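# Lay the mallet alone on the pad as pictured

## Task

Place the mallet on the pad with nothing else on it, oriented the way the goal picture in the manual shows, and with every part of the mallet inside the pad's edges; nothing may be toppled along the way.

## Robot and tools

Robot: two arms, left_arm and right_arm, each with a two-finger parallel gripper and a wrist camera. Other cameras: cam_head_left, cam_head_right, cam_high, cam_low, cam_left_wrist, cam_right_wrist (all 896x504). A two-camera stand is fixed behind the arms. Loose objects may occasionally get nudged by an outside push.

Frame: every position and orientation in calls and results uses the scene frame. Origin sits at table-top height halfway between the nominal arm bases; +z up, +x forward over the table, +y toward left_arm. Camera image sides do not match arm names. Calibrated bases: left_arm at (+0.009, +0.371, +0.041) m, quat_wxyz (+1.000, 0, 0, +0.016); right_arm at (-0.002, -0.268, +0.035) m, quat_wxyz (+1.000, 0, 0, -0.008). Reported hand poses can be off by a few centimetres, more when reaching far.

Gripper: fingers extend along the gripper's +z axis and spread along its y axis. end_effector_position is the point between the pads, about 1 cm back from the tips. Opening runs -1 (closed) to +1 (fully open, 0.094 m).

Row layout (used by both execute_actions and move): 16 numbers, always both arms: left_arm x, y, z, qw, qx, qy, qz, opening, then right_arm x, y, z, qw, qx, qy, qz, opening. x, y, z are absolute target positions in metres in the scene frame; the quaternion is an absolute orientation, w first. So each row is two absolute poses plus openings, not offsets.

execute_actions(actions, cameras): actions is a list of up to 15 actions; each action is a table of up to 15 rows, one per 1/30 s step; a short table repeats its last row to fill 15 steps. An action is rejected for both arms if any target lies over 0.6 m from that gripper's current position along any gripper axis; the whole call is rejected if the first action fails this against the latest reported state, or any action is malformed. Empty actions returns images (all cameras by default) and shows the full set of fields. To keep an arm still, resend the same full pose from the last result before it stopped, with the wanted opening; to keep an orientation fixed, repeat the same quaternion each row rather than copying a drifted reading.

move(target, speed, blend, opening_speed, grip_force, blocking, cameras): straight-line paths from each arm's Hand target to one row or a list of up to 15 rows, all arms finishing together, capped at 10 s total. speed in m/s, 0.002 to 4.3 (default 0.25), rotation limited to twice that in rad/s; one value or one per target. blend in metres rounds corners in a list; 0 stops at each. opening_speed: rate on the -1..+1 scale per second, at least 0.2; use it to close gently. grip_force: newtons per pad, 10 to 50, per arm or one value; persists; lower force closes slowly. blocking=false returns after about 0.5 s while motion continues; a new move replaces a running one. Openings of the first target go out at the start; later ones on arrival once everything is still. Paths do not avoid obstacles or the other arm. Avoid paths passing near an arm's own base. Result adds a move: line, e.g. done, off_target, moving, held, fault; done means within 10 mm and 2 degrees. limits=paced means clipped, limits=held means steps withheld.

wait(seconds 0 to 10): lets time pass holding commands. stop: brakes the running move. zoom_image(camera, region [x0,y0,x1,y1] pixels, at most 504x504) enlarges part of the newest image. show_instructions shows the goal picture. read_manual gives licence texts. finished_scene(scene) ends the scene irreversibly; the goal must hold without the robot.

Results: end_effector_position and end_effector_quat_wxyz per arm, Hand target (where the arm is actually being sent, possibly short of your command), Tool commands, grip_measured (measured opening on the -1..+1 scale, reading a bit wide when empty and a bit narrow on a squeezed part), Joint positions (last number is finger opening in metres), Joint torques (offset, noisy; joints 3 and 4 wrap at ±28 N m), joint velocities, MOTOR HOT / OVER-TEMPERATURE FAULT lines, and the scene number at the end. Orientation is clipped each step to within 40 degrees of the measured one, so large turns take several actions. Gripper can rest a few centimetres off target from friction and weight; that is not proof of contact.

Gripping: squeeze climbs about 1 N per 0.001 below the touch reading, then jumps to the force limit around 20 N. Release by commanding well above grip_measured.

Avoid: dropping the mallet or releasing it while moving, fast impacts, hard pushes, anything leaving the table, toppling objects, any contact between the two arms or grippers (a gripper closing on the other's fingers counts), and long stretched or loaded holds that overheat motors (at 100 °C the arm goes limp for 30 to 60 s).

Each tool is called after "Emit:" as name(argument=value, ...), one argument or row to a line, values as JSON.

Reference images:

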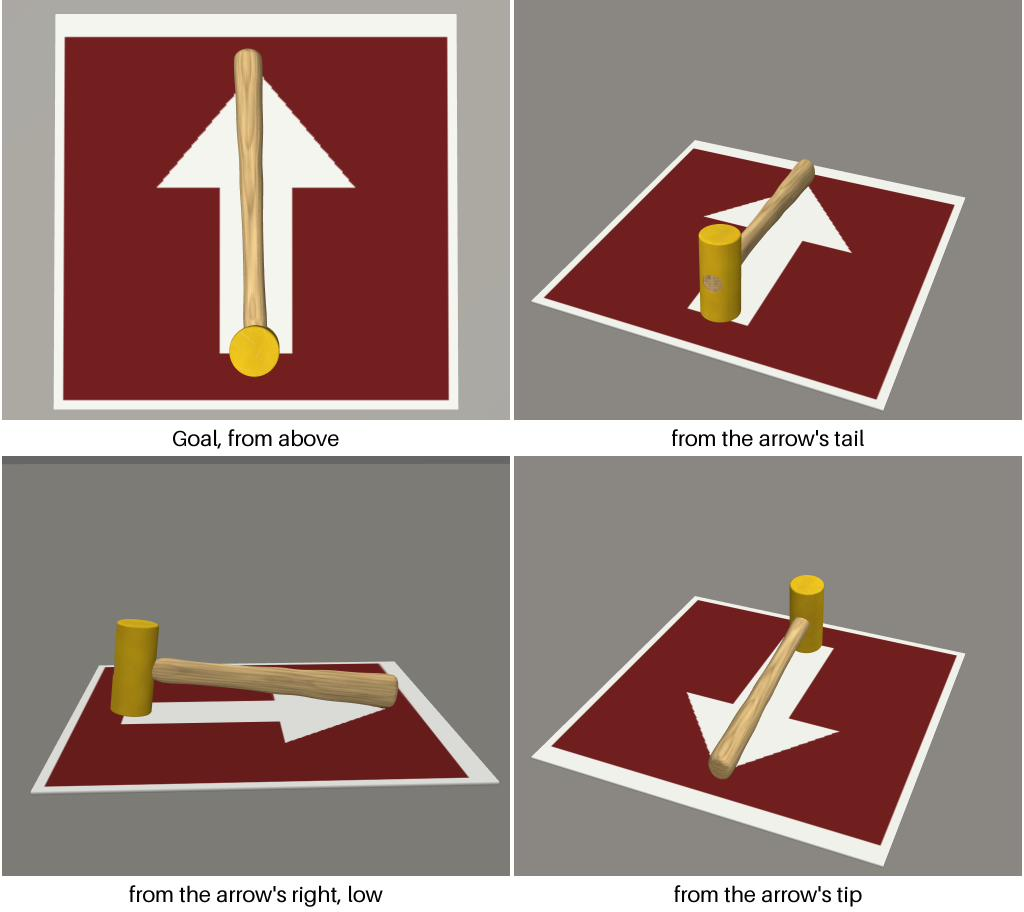

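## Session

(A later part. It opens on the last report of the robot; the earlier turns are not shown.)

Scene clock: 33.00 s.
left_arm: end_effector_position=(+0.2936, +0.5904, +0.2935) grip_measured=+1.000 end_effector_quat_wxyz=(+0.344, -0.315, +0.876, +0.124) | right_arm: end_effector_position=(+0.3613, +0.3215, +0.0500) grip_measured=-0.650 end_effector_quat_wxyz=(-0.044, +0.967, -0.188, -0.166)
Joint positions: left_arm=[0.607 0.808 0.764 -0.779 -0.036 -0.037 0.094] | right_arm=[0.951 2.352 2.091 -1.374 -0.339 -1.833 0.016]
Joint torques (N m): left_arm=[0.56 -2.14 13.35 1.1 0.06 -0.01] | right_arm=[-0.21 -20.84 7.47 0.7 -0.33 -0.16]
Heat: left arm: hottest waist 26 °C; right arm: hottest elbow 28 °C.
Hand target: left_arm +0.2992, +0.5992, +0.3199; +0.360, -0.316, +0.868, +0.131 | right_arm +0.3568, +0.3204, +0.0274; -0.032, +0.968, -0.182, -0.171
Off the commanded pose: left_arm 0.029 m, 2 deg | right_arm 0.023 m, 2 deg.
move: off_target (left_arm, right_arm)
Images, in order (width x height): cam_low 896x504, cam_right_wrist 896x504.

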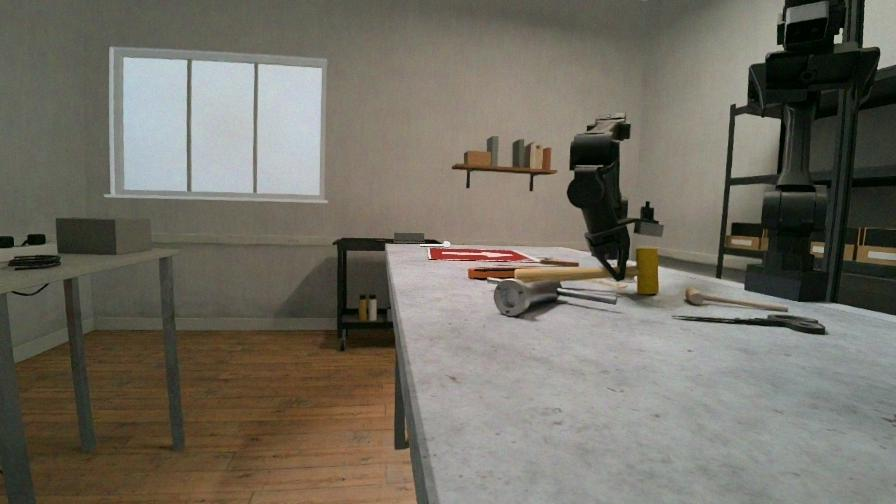

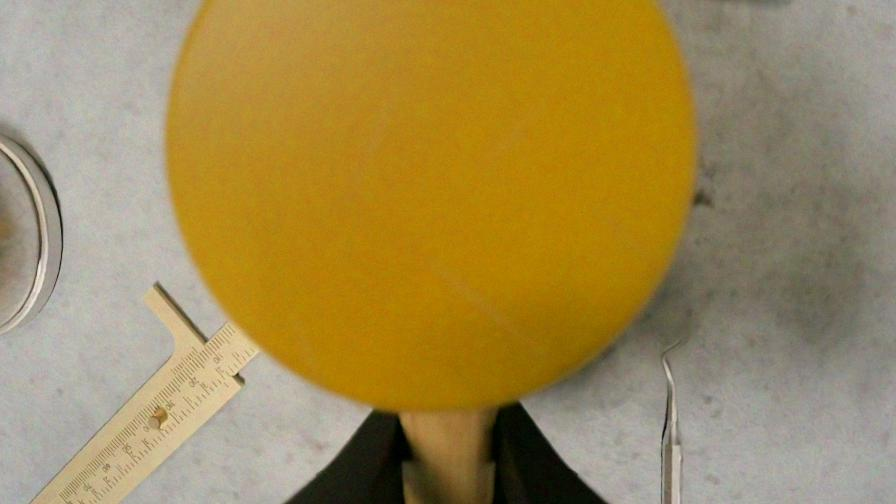

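Emit:
move(
  target=[0.30, 0.60, 0.32, 0.3596, -0.3160, 0.8682, 0.1309, 1, 0.360, 0.323, 0.18, 0.0321, -0.9679, 0.1820, 0.1706, -0.8],
  speed=0.15,
  cameras=["cam_right_wrist", "cam_low", "cam_high"],
)

Scene clock: 34.90 s.
left_arm: end_effector_position=(+0.2936, +0.5904, +0.2935) grip_measured=+1.000 end_effector_quat_wxyz=(+0.344, -0.315, +0.876, +0.124) | right_arm: end_effector_position=(+0.3565, +0.3141, +0.1522) grip_measured=-0.650 end_effector_quat_wxyz=(-0.017, +0.965, -0.192, -0.177)
Joint positions: left_arm=[0.607 0.808 0.764 -0.779 -0.036 -0.037 0.094] | right_arm=[0.951 2.319 2.297 -1.673 -0.335 -1.834 0.016]
Joint torques (N m): left_arm=[0.5 -2.26 13.33 1.11 0.06 -0.01] | right_arm=[-0.44 -24.41 11.28 0.01 -0.5 -0.12]
Heat: left arm: hottest elbow 27 °C; right arm: hottest elbow 28 °C.
Hand target: left_arm +0.2992, +0.5992, +0.3199; +0.360, -0.316, +0.868, +0.131 | right_arm +0.3592, +0.3218, +0.1798; -0.041, +0.968, -0.184, -0.167
Off the commanded pose: left_arm 0.029 m, 2 deg | right_arm 0.029 m, 2 deg.
joint sent to its limit (right arm) — joint 4 (wrist pitch), lower limit. The joint targets still meet the commanded pose.
move: off_target (left_arm, right_arm)
Images, in order (width x height): cam_high 896x504, cam_low 896x504, cam_right_wrist 896x504.

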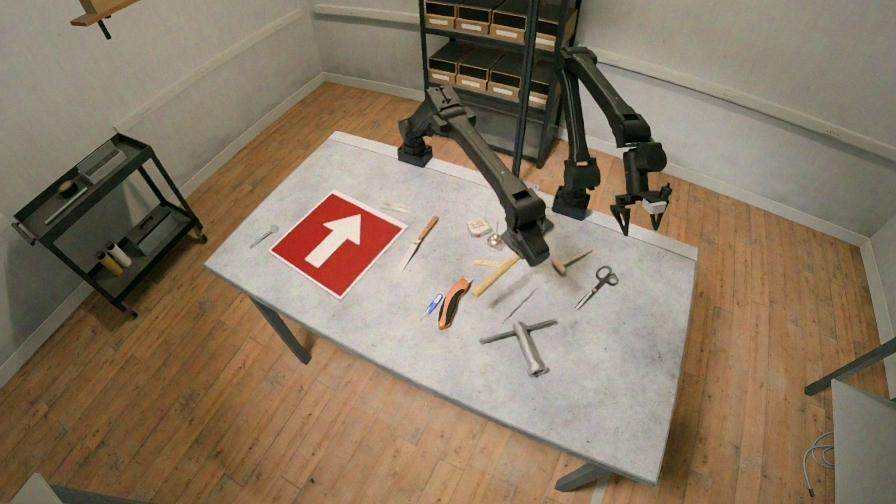

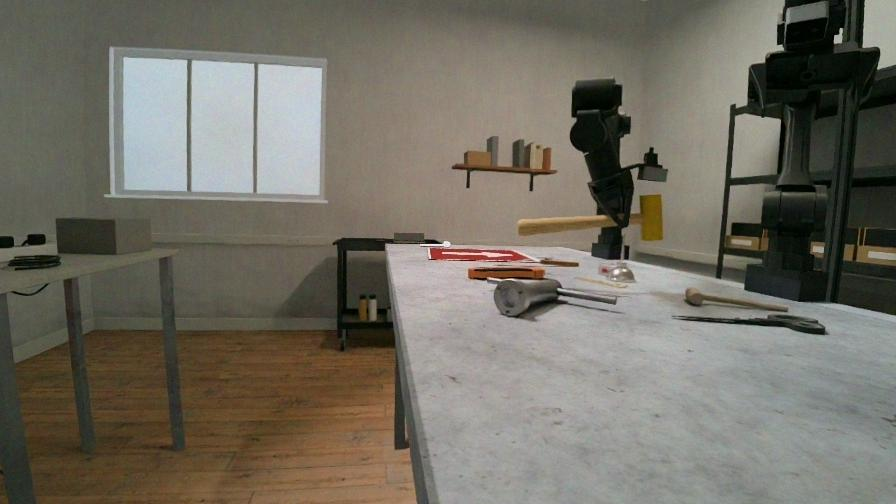

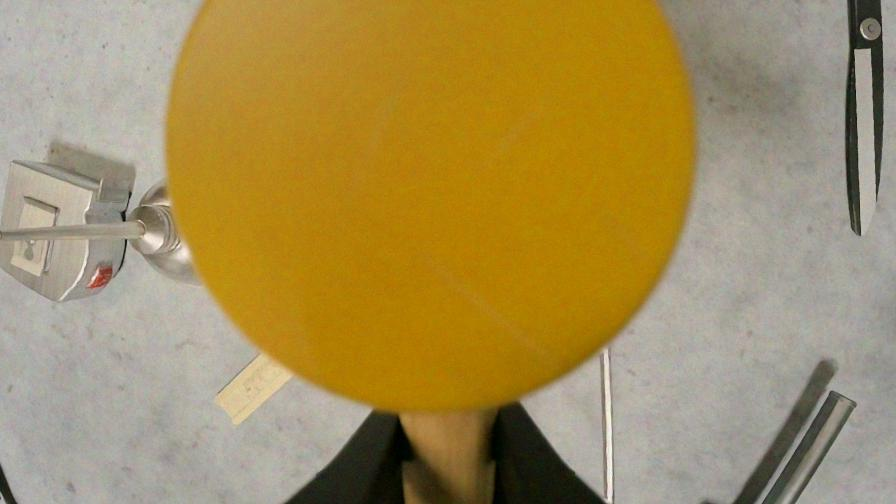

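Emit:
move(
  target=[
    [0.30, 0.60, 0.32, 0.3596, -0.3160, 0.8682, 0.1309, 1, 0.47, 0.05, 0.19, 0.1368, -0.6063, 0.7760, 0.1069, -0.8],
    [0.30, 0.60, 0.32, 0.3596, -0.3160, 0.8682, 0.1309, 1, 0.575, -0.325, 0.17, 0.1733, 0.0575, 0.9831, -0.0101, -0.8],
  ],
  speed=0.4,
  blend=[0.08, 0],
  cameras=["cam_right_wrist", "cam_low", "cam_high", "cam_head_right", "cam_head_left"],
)

Scene clock: 42.83 s.
left_arm: end_effector_position=(+0.2936, +0.5904, +0.2935) grip_measured=+1.000 end_effector_quat_wxyz=(+0.344, -0.315, +0.876, +0.124) | right_arm: end_effector_position=(+0.5542, -0.3242, +0.1604) grip_measured=-0.650 end_effector_quat_wxyz=(+0.158, +0.052, +0.986, -0.010)
Joint positions: left_arm=[0.607 0.808 0.764 -0.779 -0.036 -0.037 0.094] | right_arm=[-0.083 1.669 1.295 -0.88 0.005 0.007 0.016]
Joint torques (N m): left_arm=[0.56 -2.26 13.34 1.11 0.06 -0.01] | right_arm=[-0.38 -12.57 11.75 1.35 0.07 0.09]
Heat: left arm: hottest elbow 27 °C; right arm: hottest elbow 28 °C.
Hand target: left_arm +0.2992, +0.5992, +0.3199; +0.360, -0.316, +0.868, +0.131 | right_arm +0.5740, -0.3248, +0.1701; +0.174, +0.057, +0.983, -0.010
Off the commanded pose: left_arm 0.029 m, 2 deg | right_arm 0.023 m, 2 deg.
move: off_target (left_arm, right_arm)
Images, in order (width x height): cam_head_left 896x504, cam_head_right 896x504, cam_high 896x504, cam_low 896x504, cam_right_wrist 896x504.

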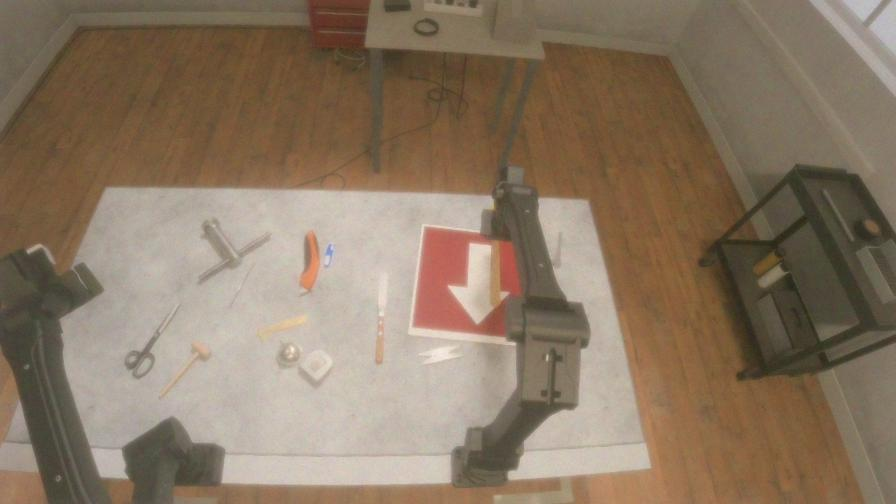

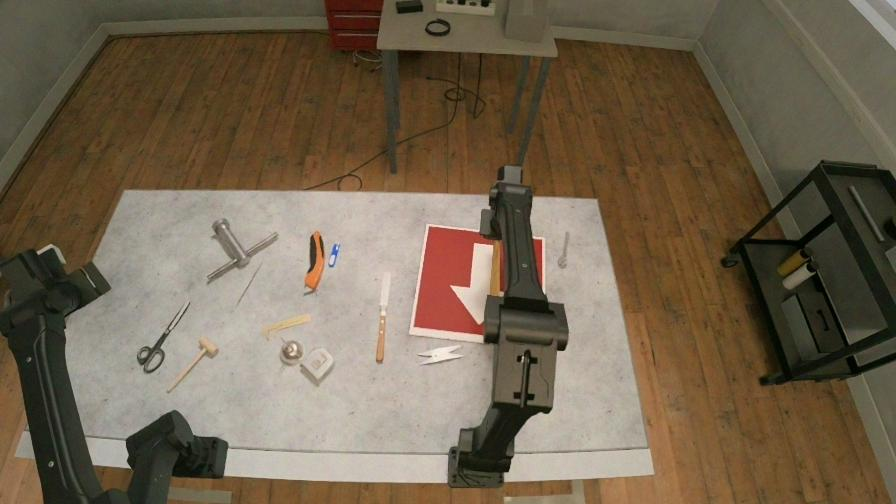

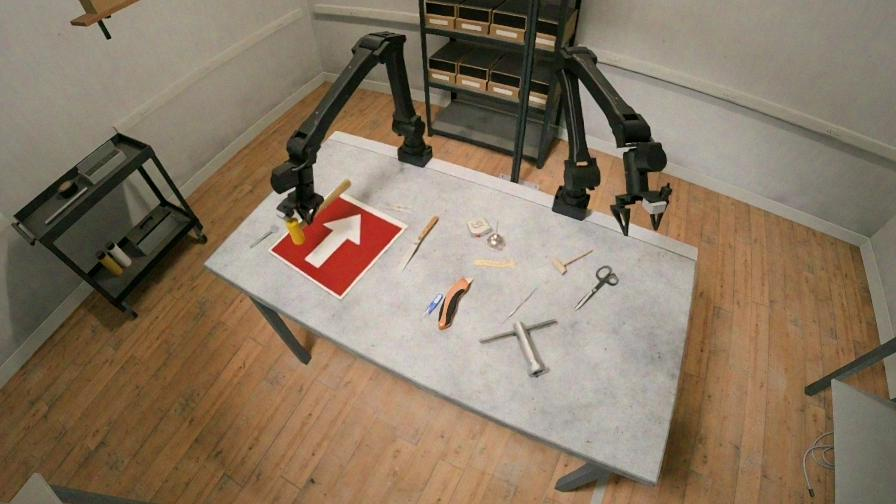

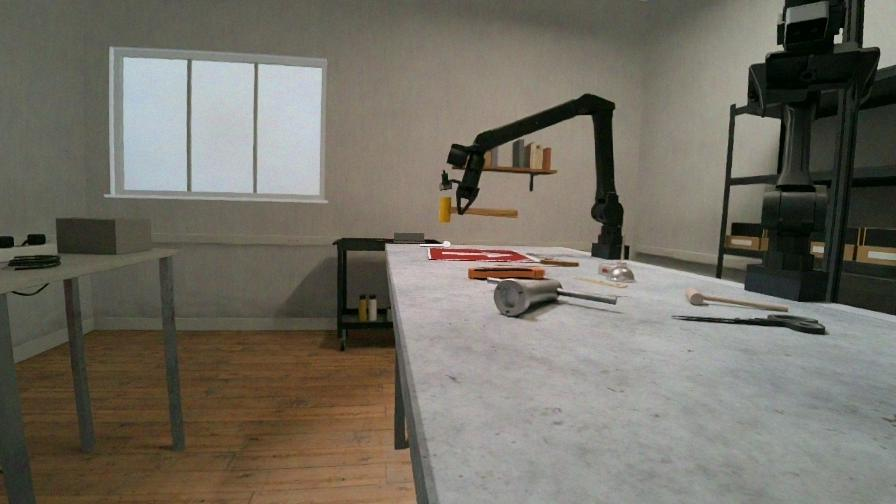

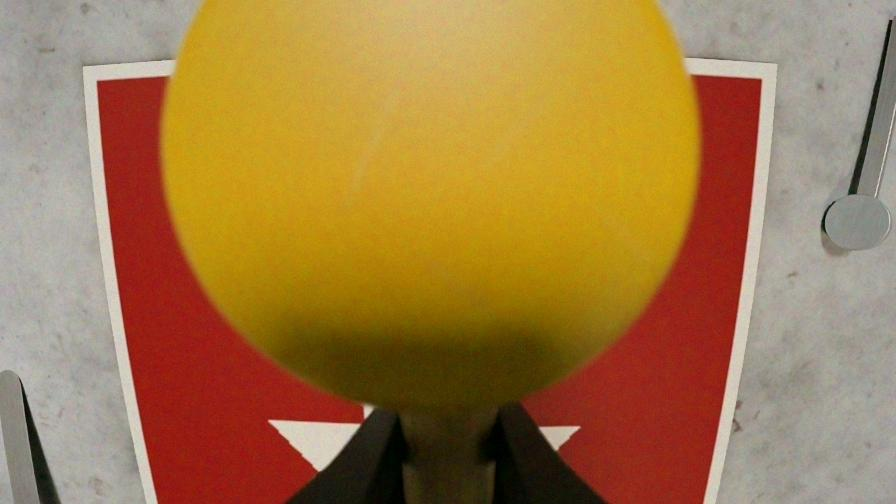

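Emit:
move(
  target=[0.30, 0.60, 0.32, 0.3596, -0.3160, 0.8682, 0.1309, 1, 0.580, -0.320, 0.09, 0.1888, 0.0582, 0.9802, -0.0112, -0.8],
  speed=0.15,
  cameras=["cam_right_wrist", "cam_low", "cam_high", "cam_head_right"],
)

Emit:
zoom_image(
  camera="cam_low",
  region=[390, 160, 570, 280],
)

Emit:
zoom_image(
  camera="cam_high",
  region=[250, 150, 430, 310],
)

Scene clock: 46.33 s.
left_arm: end_effector_position=(+0.2936, +0.5904, +0.2935) grip_measured=+1.000 end_effector_quat_wxyz=(+0.344, -0.315, +0.876, +0.124) | right_arm: end_effector_position=(+0.5723, -0.3236, +0.0908) grip_measured=-0.650 end_effector_quat_wxyz=(+0.182, +0.056, +0.982, -0.012)
Joint positions: left_arm=[0.607 0.808 0.764 -0.779 -0.036 -0.037 0.094] | right_arm=[-0.077 1.77 1.216 -0.65 0.01 0.019 0.016]
Joint torques (N m): left_arm=[0.56 -2.26 13.35 1.11 0.06 0] | right_arm=[0.03 -14.45 8.24 1.78 0.08 0.08]
Heat: left arm: hottest elbow 28 °C; right arm: hottest elbow 28 °C.
Hand target: left_arm +0.2992, +0.5992, +0.3199; +0.360, -0.316, +0.868, +0.131 | right_arm +0.5798, -0.3199, +0.0901; +0.189, +0.058, +0.980, -0.011
Off the commanded pose: left_arm 0.029 m, 2 deg | right_arm 0.009 m, 1 deg.
move: off_target (left_arm)
Images, in order (width x height): cam_head_right 896x504, cam_high 896x504, cam_low 896x504, cam_right_wrist 896x504.

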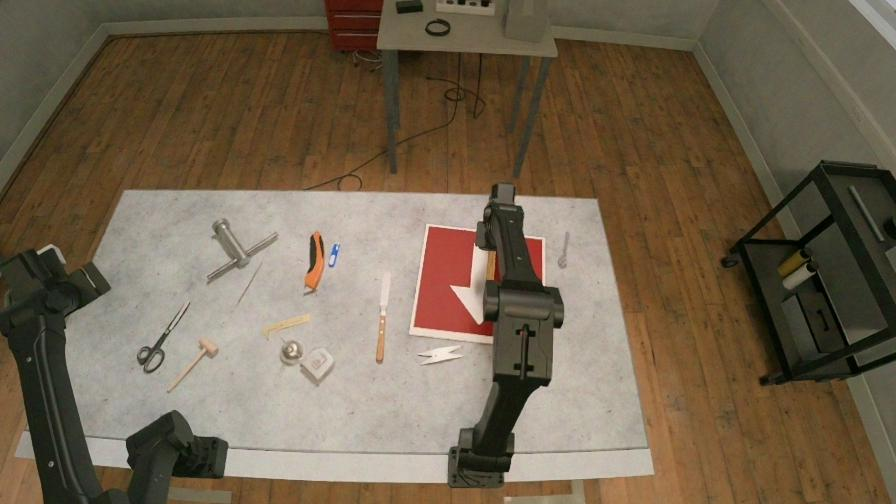

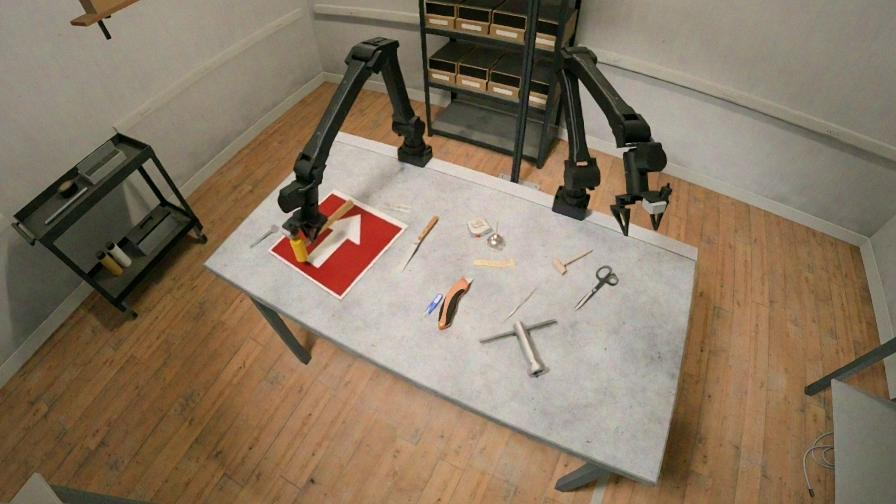

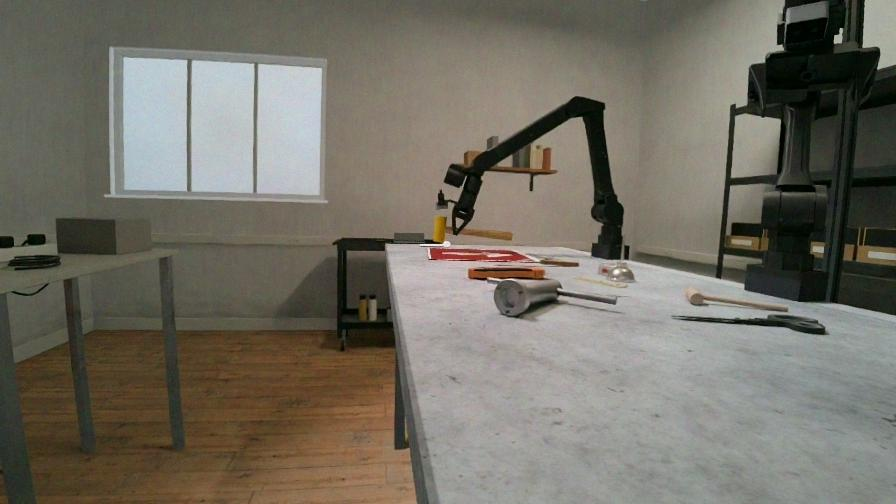

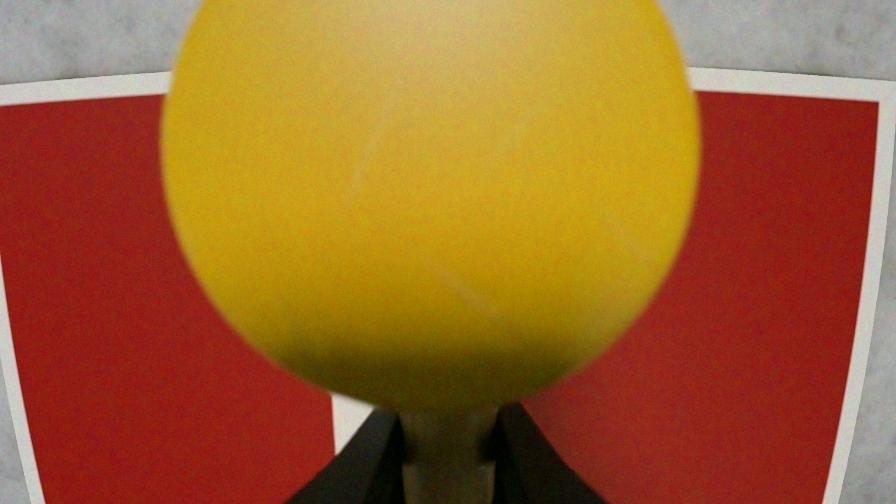

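Scaled by 2.800 from the camera's 896x504 image, which has a finer 1280x720 frame.

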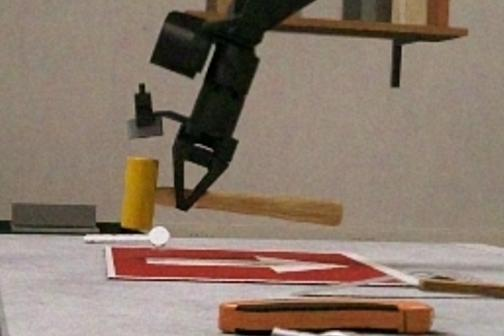

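Scaled by 2.800 from the camera's 896x504 image, which has a finer 1280x720 frame.

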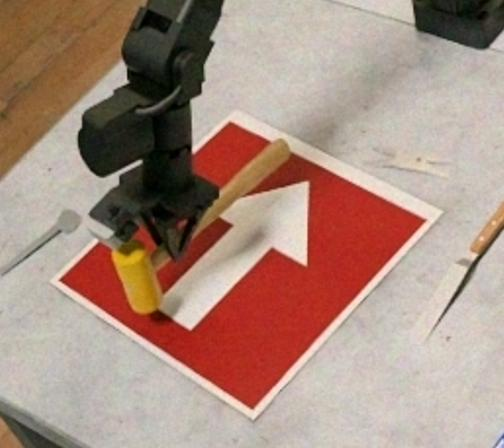

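Emit:
move(
  target=[0.30, 0.60, 0.32, 0.3596, -0.3160, 0.8682, 0.1309, 1, 0.565, -0.318, 0.060, 0.1888, 0.0582, 0.9802, -0.0112, -0.8],
  speed=0.1,
  cameras=["cam_right_wrist", "cam_low", "cam_high"],
)

Emit:
zoom_image(
  camera="cam_low",
  region=[390, 160, 570, 280],
)

Emit:
zoom_image(
  camera="cam_high",
  region=[250, 150, 430, 310],
)

Scene clock: 49.07 s.
left_arm: end_effector_position=(+0.2936, +0.5904, +0.2935) grip_measured=+1.000 end_effector_quat_wxyz=(+0.344, -0.315, +0.876, +0.124) | right_arm: end_effector_position=(+0.5614, -0.3223, +0.0693) grip_measured=-0.650 end_effector_quat_wxyz=(+0.191, +0.056, +0.980, -0.012)
Joint positions: left_arm=[0.607 0.808 0.764 -0.779 -0.036 -0.037 0.094] | right_arm=[-0.076 1.771 1.145 -0.561 0.011 0.02 0.016]
Joint torques (N m): left_arm=[0.56 -2.32 13.34 1.1 0.06 -0.01] | right_arm=[0.09 -13.1 7.42 1.76 0.08 0.09]
Heat: left arm: hottest elbow 28 °C; right arm: hottest elbow 28 °C.
Hand target: left_arm +0.2992, +0.5992, +0.3199; +0.360, -0.316, +0.868, +0.131 | right_arm +0.5647, -0.3180, +0.0600; +0.189, +0.058, +0.980, -0.011
Off the commanded pose: left_arm 0.029 m, 2 deg | right_arm 0.011 m, 0 deg.
move: off_target (left_arm, right_arm)
Images, in order (width x height): cam_high 896x504, cam_low 896x504, cam_right_wrist 896x504.

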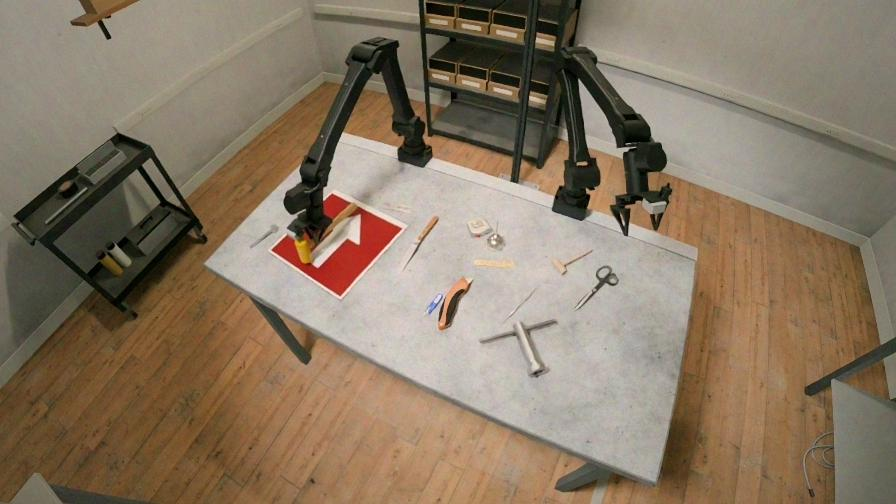

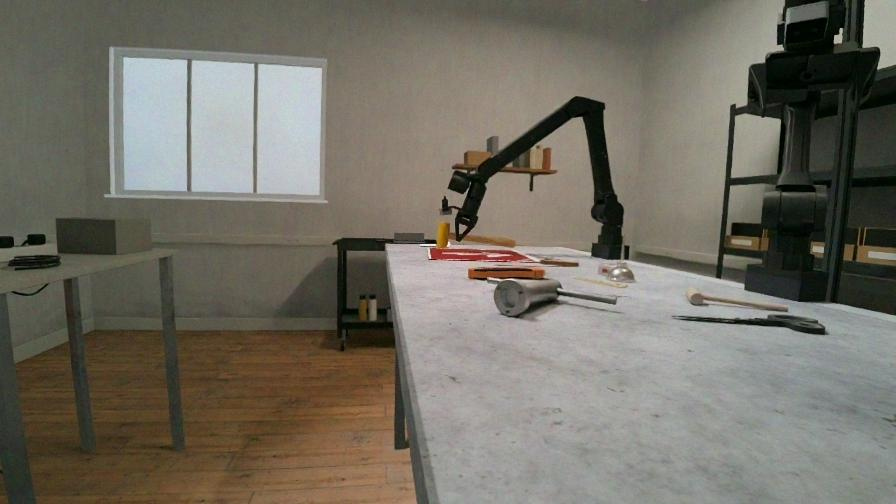

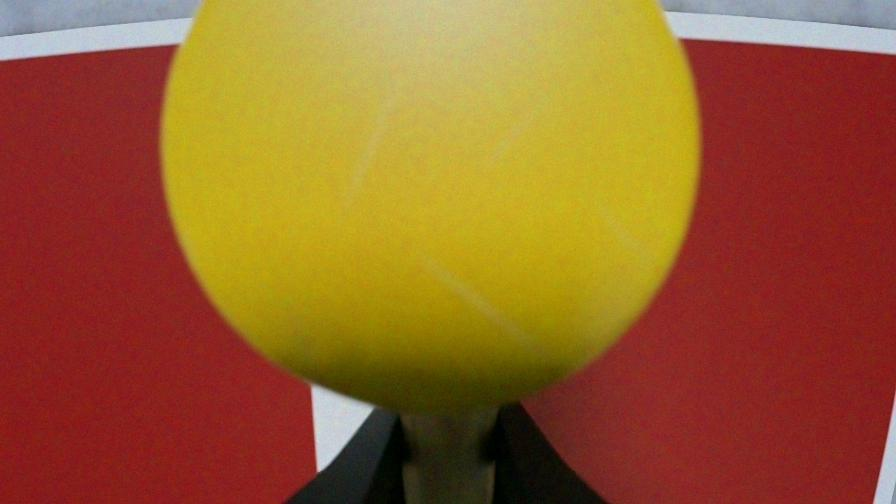

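Scaled by 2.800 from the camera's 896x504 image, which has a finer 1280x720 frame.

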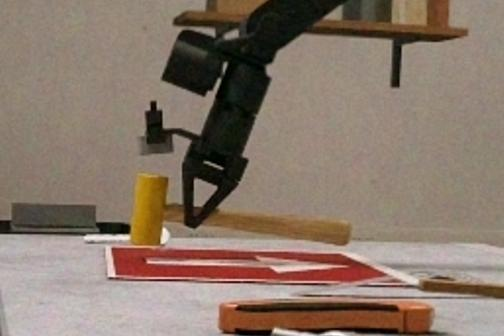

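Scaled by 2.800 from the camera's 896x504 image, which has a finer 1280x720 frame.

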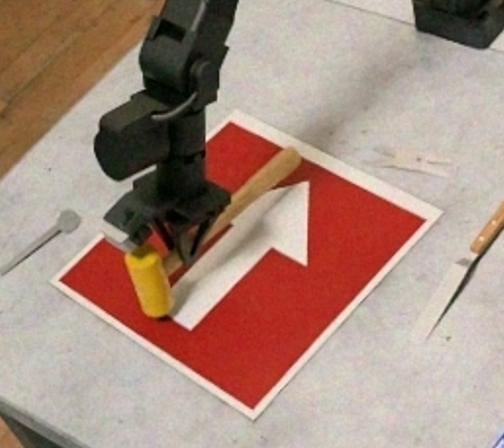

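Emit:
execute_actions(
  actions=[],
  cameras=["cam_head_left", "cam_head_right"],
)

Emit:
zoom_image(
  camera="cam_head_left",
  region=[390, 210, 570, 360],
)

Emit:
zoom_image(
  camera="cam_head_right",
  region=[390, 210, 570, 360],
)

Scene clock: 50.40 s.
left_arm: end_effector_position=(+0.2936, +0.5904, +0.2935) grip_measured=+1.000 end_effector_quat_wxyz=(+0.344, -0.315, +0.876, +0.124) | right_arm: end_effector_position=(+0.5614, -0.3223, +0.0693) grip_measured=-0.650 end_effector_quat_wxyz=(+0.191, +0.056, +0.980, -0.012)
Joint positions: left_arm=[0.607 0.808 0.764 -0.779 -0.036 -0.037 0.094] | right_arm=[-0.076 1.771 1.145 -0.561 0.011 0.02 0.016]
Joint velocities: within noise
Joint torques (N m): left_arm=[0.5 -2.2 13.34 1.13 0.06 -0.01] | right_arm=[0.03 -13.1 7.41 1.76 0.08 0.09]
Heat: left arm: hottest elbow 28 °C; right arm: hottest elbow 28 °C.
Hand target: left_arm +0.2992, +0.5992, +0.3199; +0.360, -0.316, +0.868, +0.131 | right_arm +0.5647, -0.3180, +0.0600; +0.189, +0.058, +0.980, -0.011
Tool commands: left_gripper/opening=+1.0 right_gripper/opening=-0.8
Off the commanded pose: left_arm 0.029 m, 2 deg | right_arm 0.011 m, 0 deg.
Images, in order (width x height): cam_head_left 896x504, cam_head_right 896x504.

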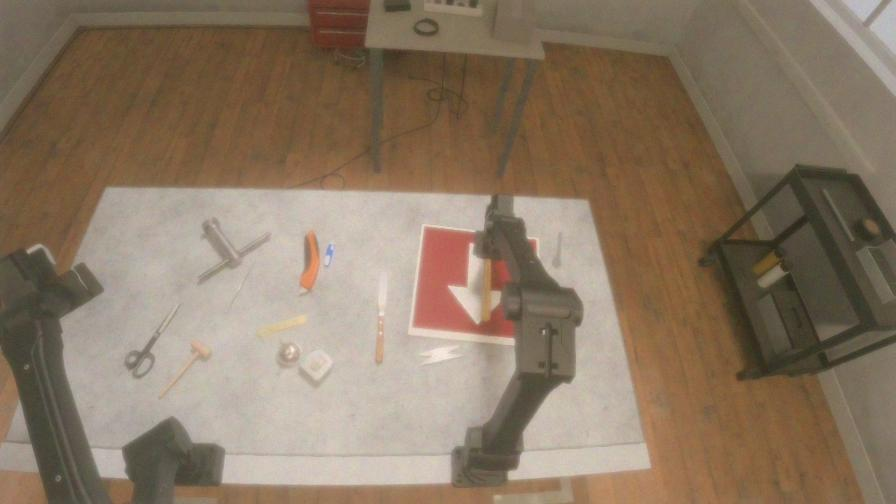

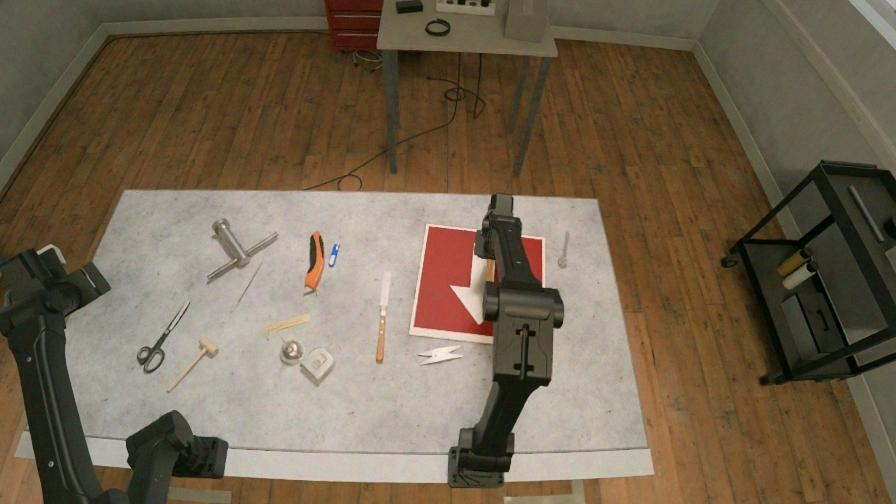

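Scaled by 2.800 from the camera's 896x504 image, which has a finer 1280x720 frame.

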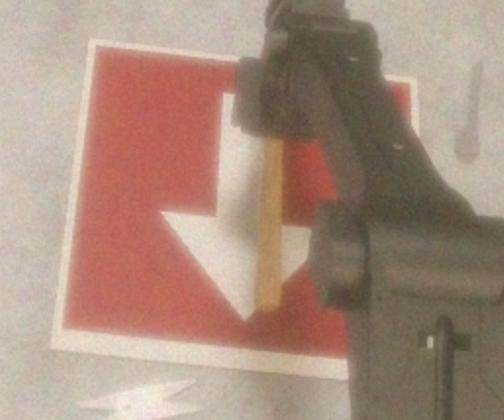

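Scaled by 2.800 from the camera's 896x504 image, which has a finer 1280x720 frame.

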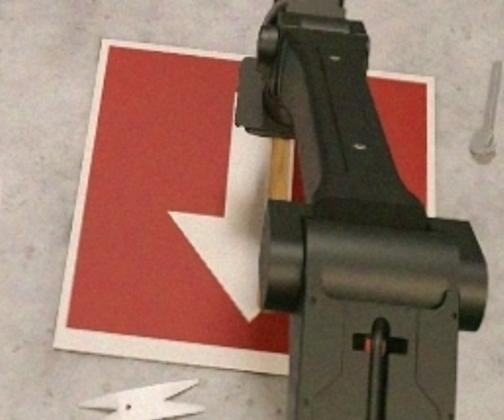

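Emit:
move(
  target=[0.30, 0.60, 0.32, 0.3596, -0.3160, 0.8682, 0.1309, 1, 0.565, -0.309, 0.044, 0.1887, 0.0625, 0.9800, -0.0120, -0.8],
  speed=0.08,
  cameras=["cam_head_left", "cam_low", "cam_high"],
)

Emit:
zoom_image(
  camera="cam_low",
  region=[390, 160, 570, 280],
)

Emit:
zoom_image(
  camera="cam_high",
  region=[250, 150, 430, 310],
)

Emit:
zoom_image(
  camera="cam_head_left",
  region=[390, 210, 570, 360],
)

Scene clock: 52.07 s.
left_arm: end_effector_position=(+0.2936, +0.5904, +0.2935) grip_measured=+1.000 end_effector_quat_wxyz=(+0.344, -0.315, +0.876, +0.124) | right_arm: end_effector_position=(+0.5615, -0.3122, +0.0529) grip_measured=-0.650 end_effector_quat_wxyz=(+0.190, +0.059, +0.980, -0.013)
Joint positions: left_arm=[0.607 0.808 0.764 -0.779 -0.036 -0.037 0.094] | right_arm=[-0.055 1.797 1.13 -0.521 0.021 0.045 0.016]
Joint torques (N m): left_arm=[0.56 -2.26 13.35 1.1 0.06 -0.01] | right_arm=[-0.15 -13.22 7.24 1.76 0.08 0.07]
Heat: left arm: hottest elbow 28 °C; right arm: hottest elbow 28 °C.
Hand target: left_arm +0.2992, +0.5992, +0.3199; +0.360, -0.316, +0.868, +0.131 | right_arm +0.5647, -0.3091, +0.0441; +0.189, +0.063, +0.980, -0.012
Off the commanded pose: left_arm 0.029 m, 2 deg | right_arm 0.010 m, 0 deg.
move: off_target (left_arm)
Images, in order (width x height): cam_head_left 896x504, cam_high 896x504, cam_low 896x504.

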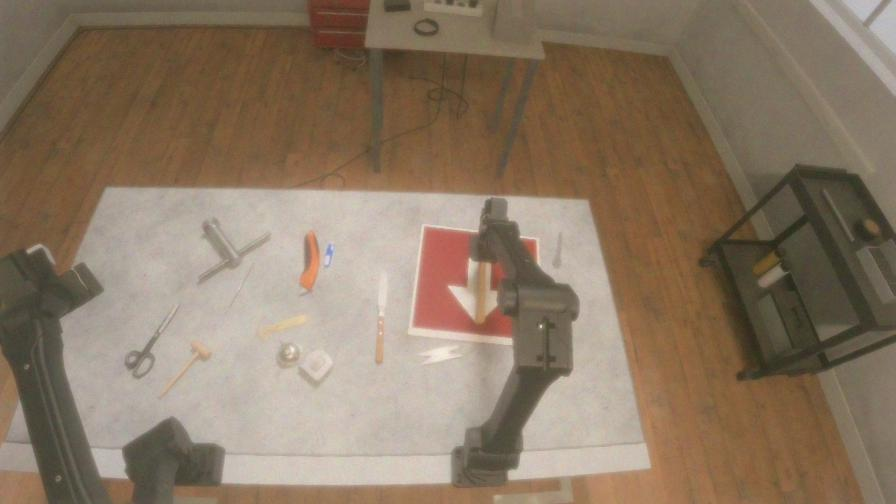

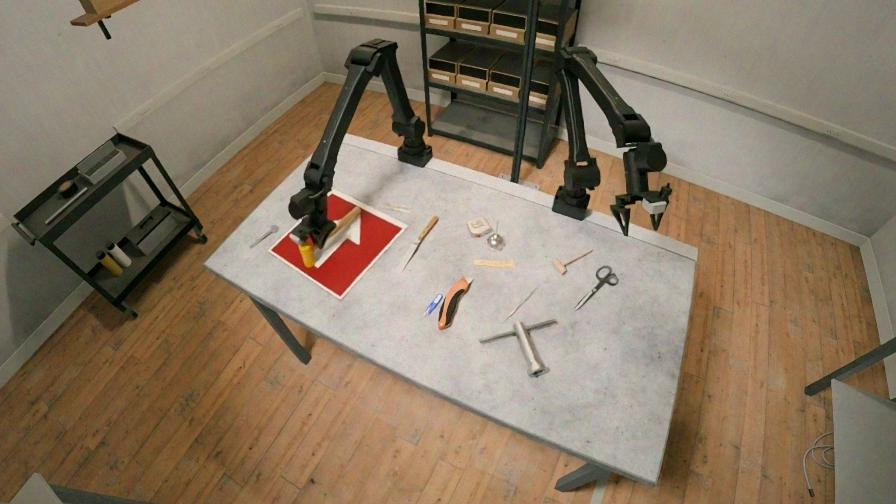

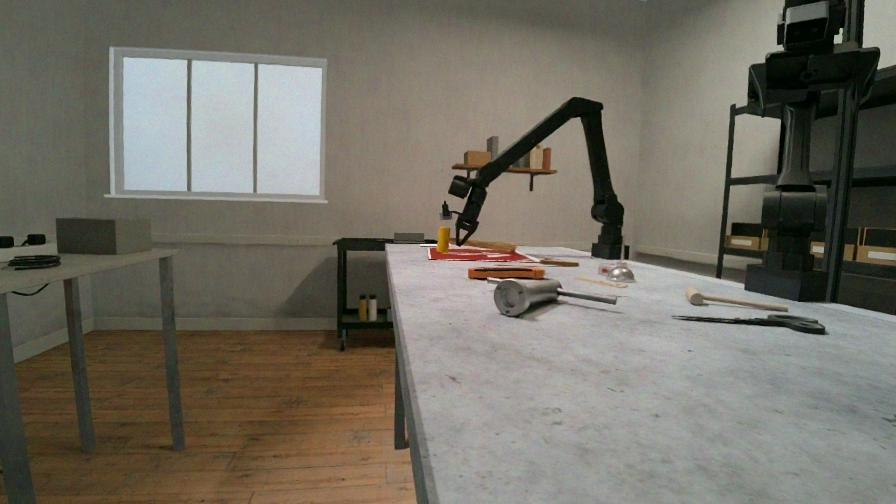

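Scaled by 2.800 from the camera's 896x504 image, which has a finer 1280x720 frame.

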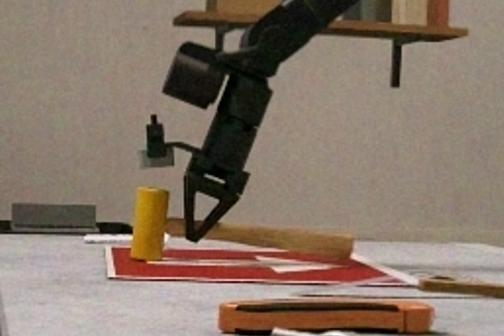

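Scaled by 2.800 from the camera's 896x504 image, which has a finer 1280x720 frame.

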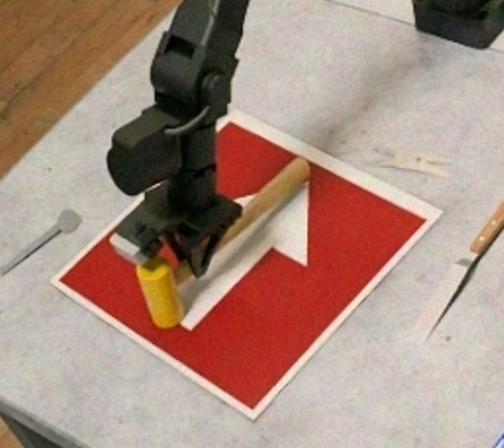

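Scaled by 2.800 from the camera's 896x504 image, which has a finer 1280x720 frame.

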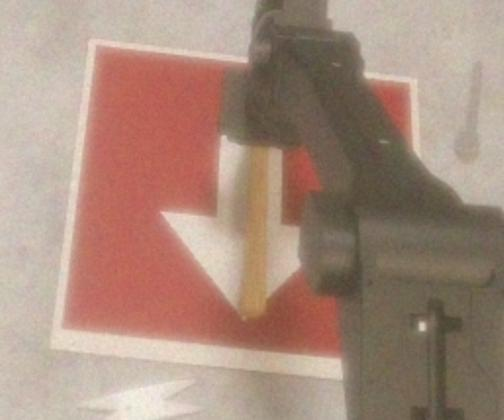

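Emit:
move(
  target=[0.30, 0.60, 0.32, 0.3596, -0.3160, 0.8682, 0.1309, 1, 0.565, -0.309, 0.036, 0.1887, 0.0625, 0.9800, -0.0120, -0.8],
  speed=0.05,
  cameras=["cam_low", "cam_right_wrist"],
)

Emit:
zoom_image(
  camera="cam_low",
  region=[420, 200, 540, 280],
)

Scene clock: 53.23 s.
left_arm: end_effector_position=(+0.2936, +0.5904, +0.2935) grip_measured=+1.000 end_effector_quat_wxyz=(+0.344, -0.315, +0.876, +0.124) | right_arm: end_effector_position=(+0.5648, -0.3124, +0.0518) grip_measured=-0.650 end_effector_quat_wxyz=(+0.197, +0.059, +0.979, -0.013)
Joint positions: left_arm=[0.607 0.808 0.764 -0.779 -0.036 -0.037 0.094] | right_arm=[-0.055 1.801 1.128 -0.501 0.021 0.046 0.016]
Joint torques (N m): left_arm=[0.56 -2.2 13.35 1.11 0.06 -0.01] | right_arm=[-0.15 -12.69 6.9 1.83 0.09 0.09]
Heat: left arm: hottest elbow 28 °C; right arm: hottest elbow 28 °C.
Hand target: left_arm +0.2992, +0.5992, +0.3199; +0.360, -0.316, +0.868, +0.131 | right_arm +0.5645, -0.3091, +0.0364; +0.189, +0.063, +0.980, -0.012
Off the commanded pose: left_arm 0.029 m, 2 deg | right_arm 0.016 m, 1 deg.
move: off_target (left_arm, right_arm)
Images, in order (width x height): cam_low 896x504, cam_right_wrist 896x504.

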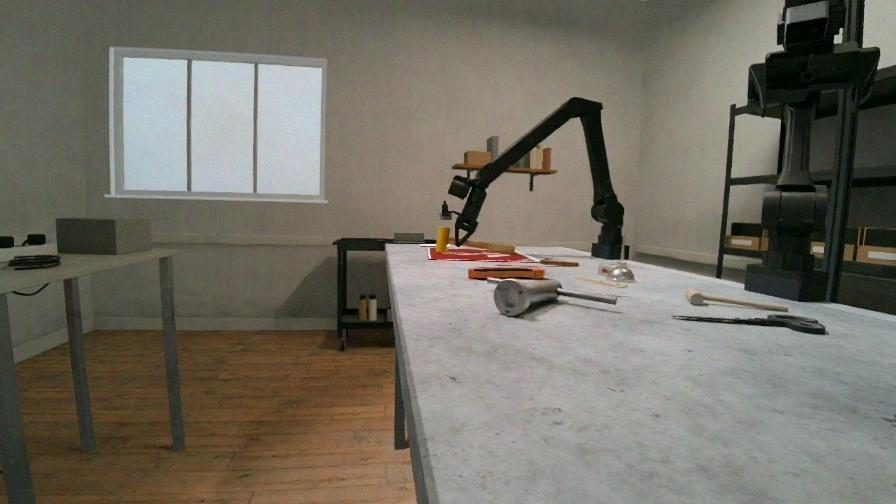

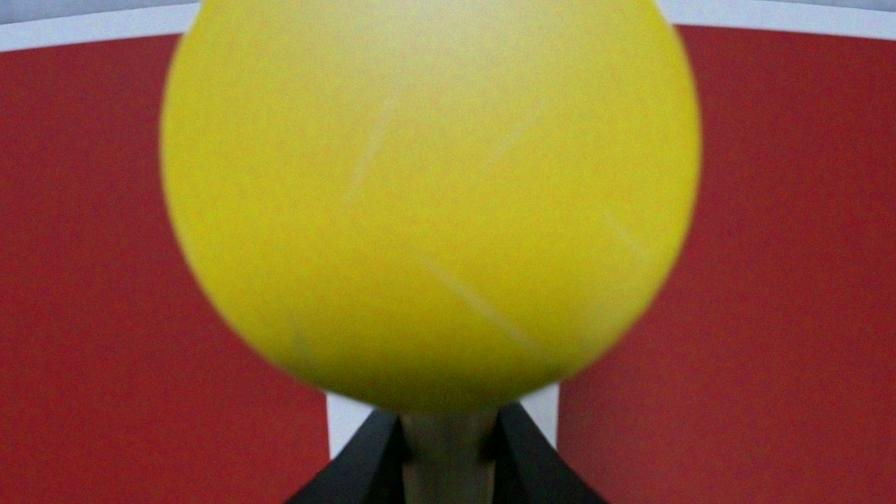

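Scaled by 4.200 from the camera's 896x504 image, which has a finer 1280x720 frame.

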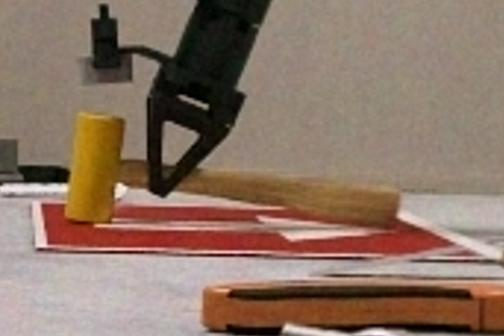

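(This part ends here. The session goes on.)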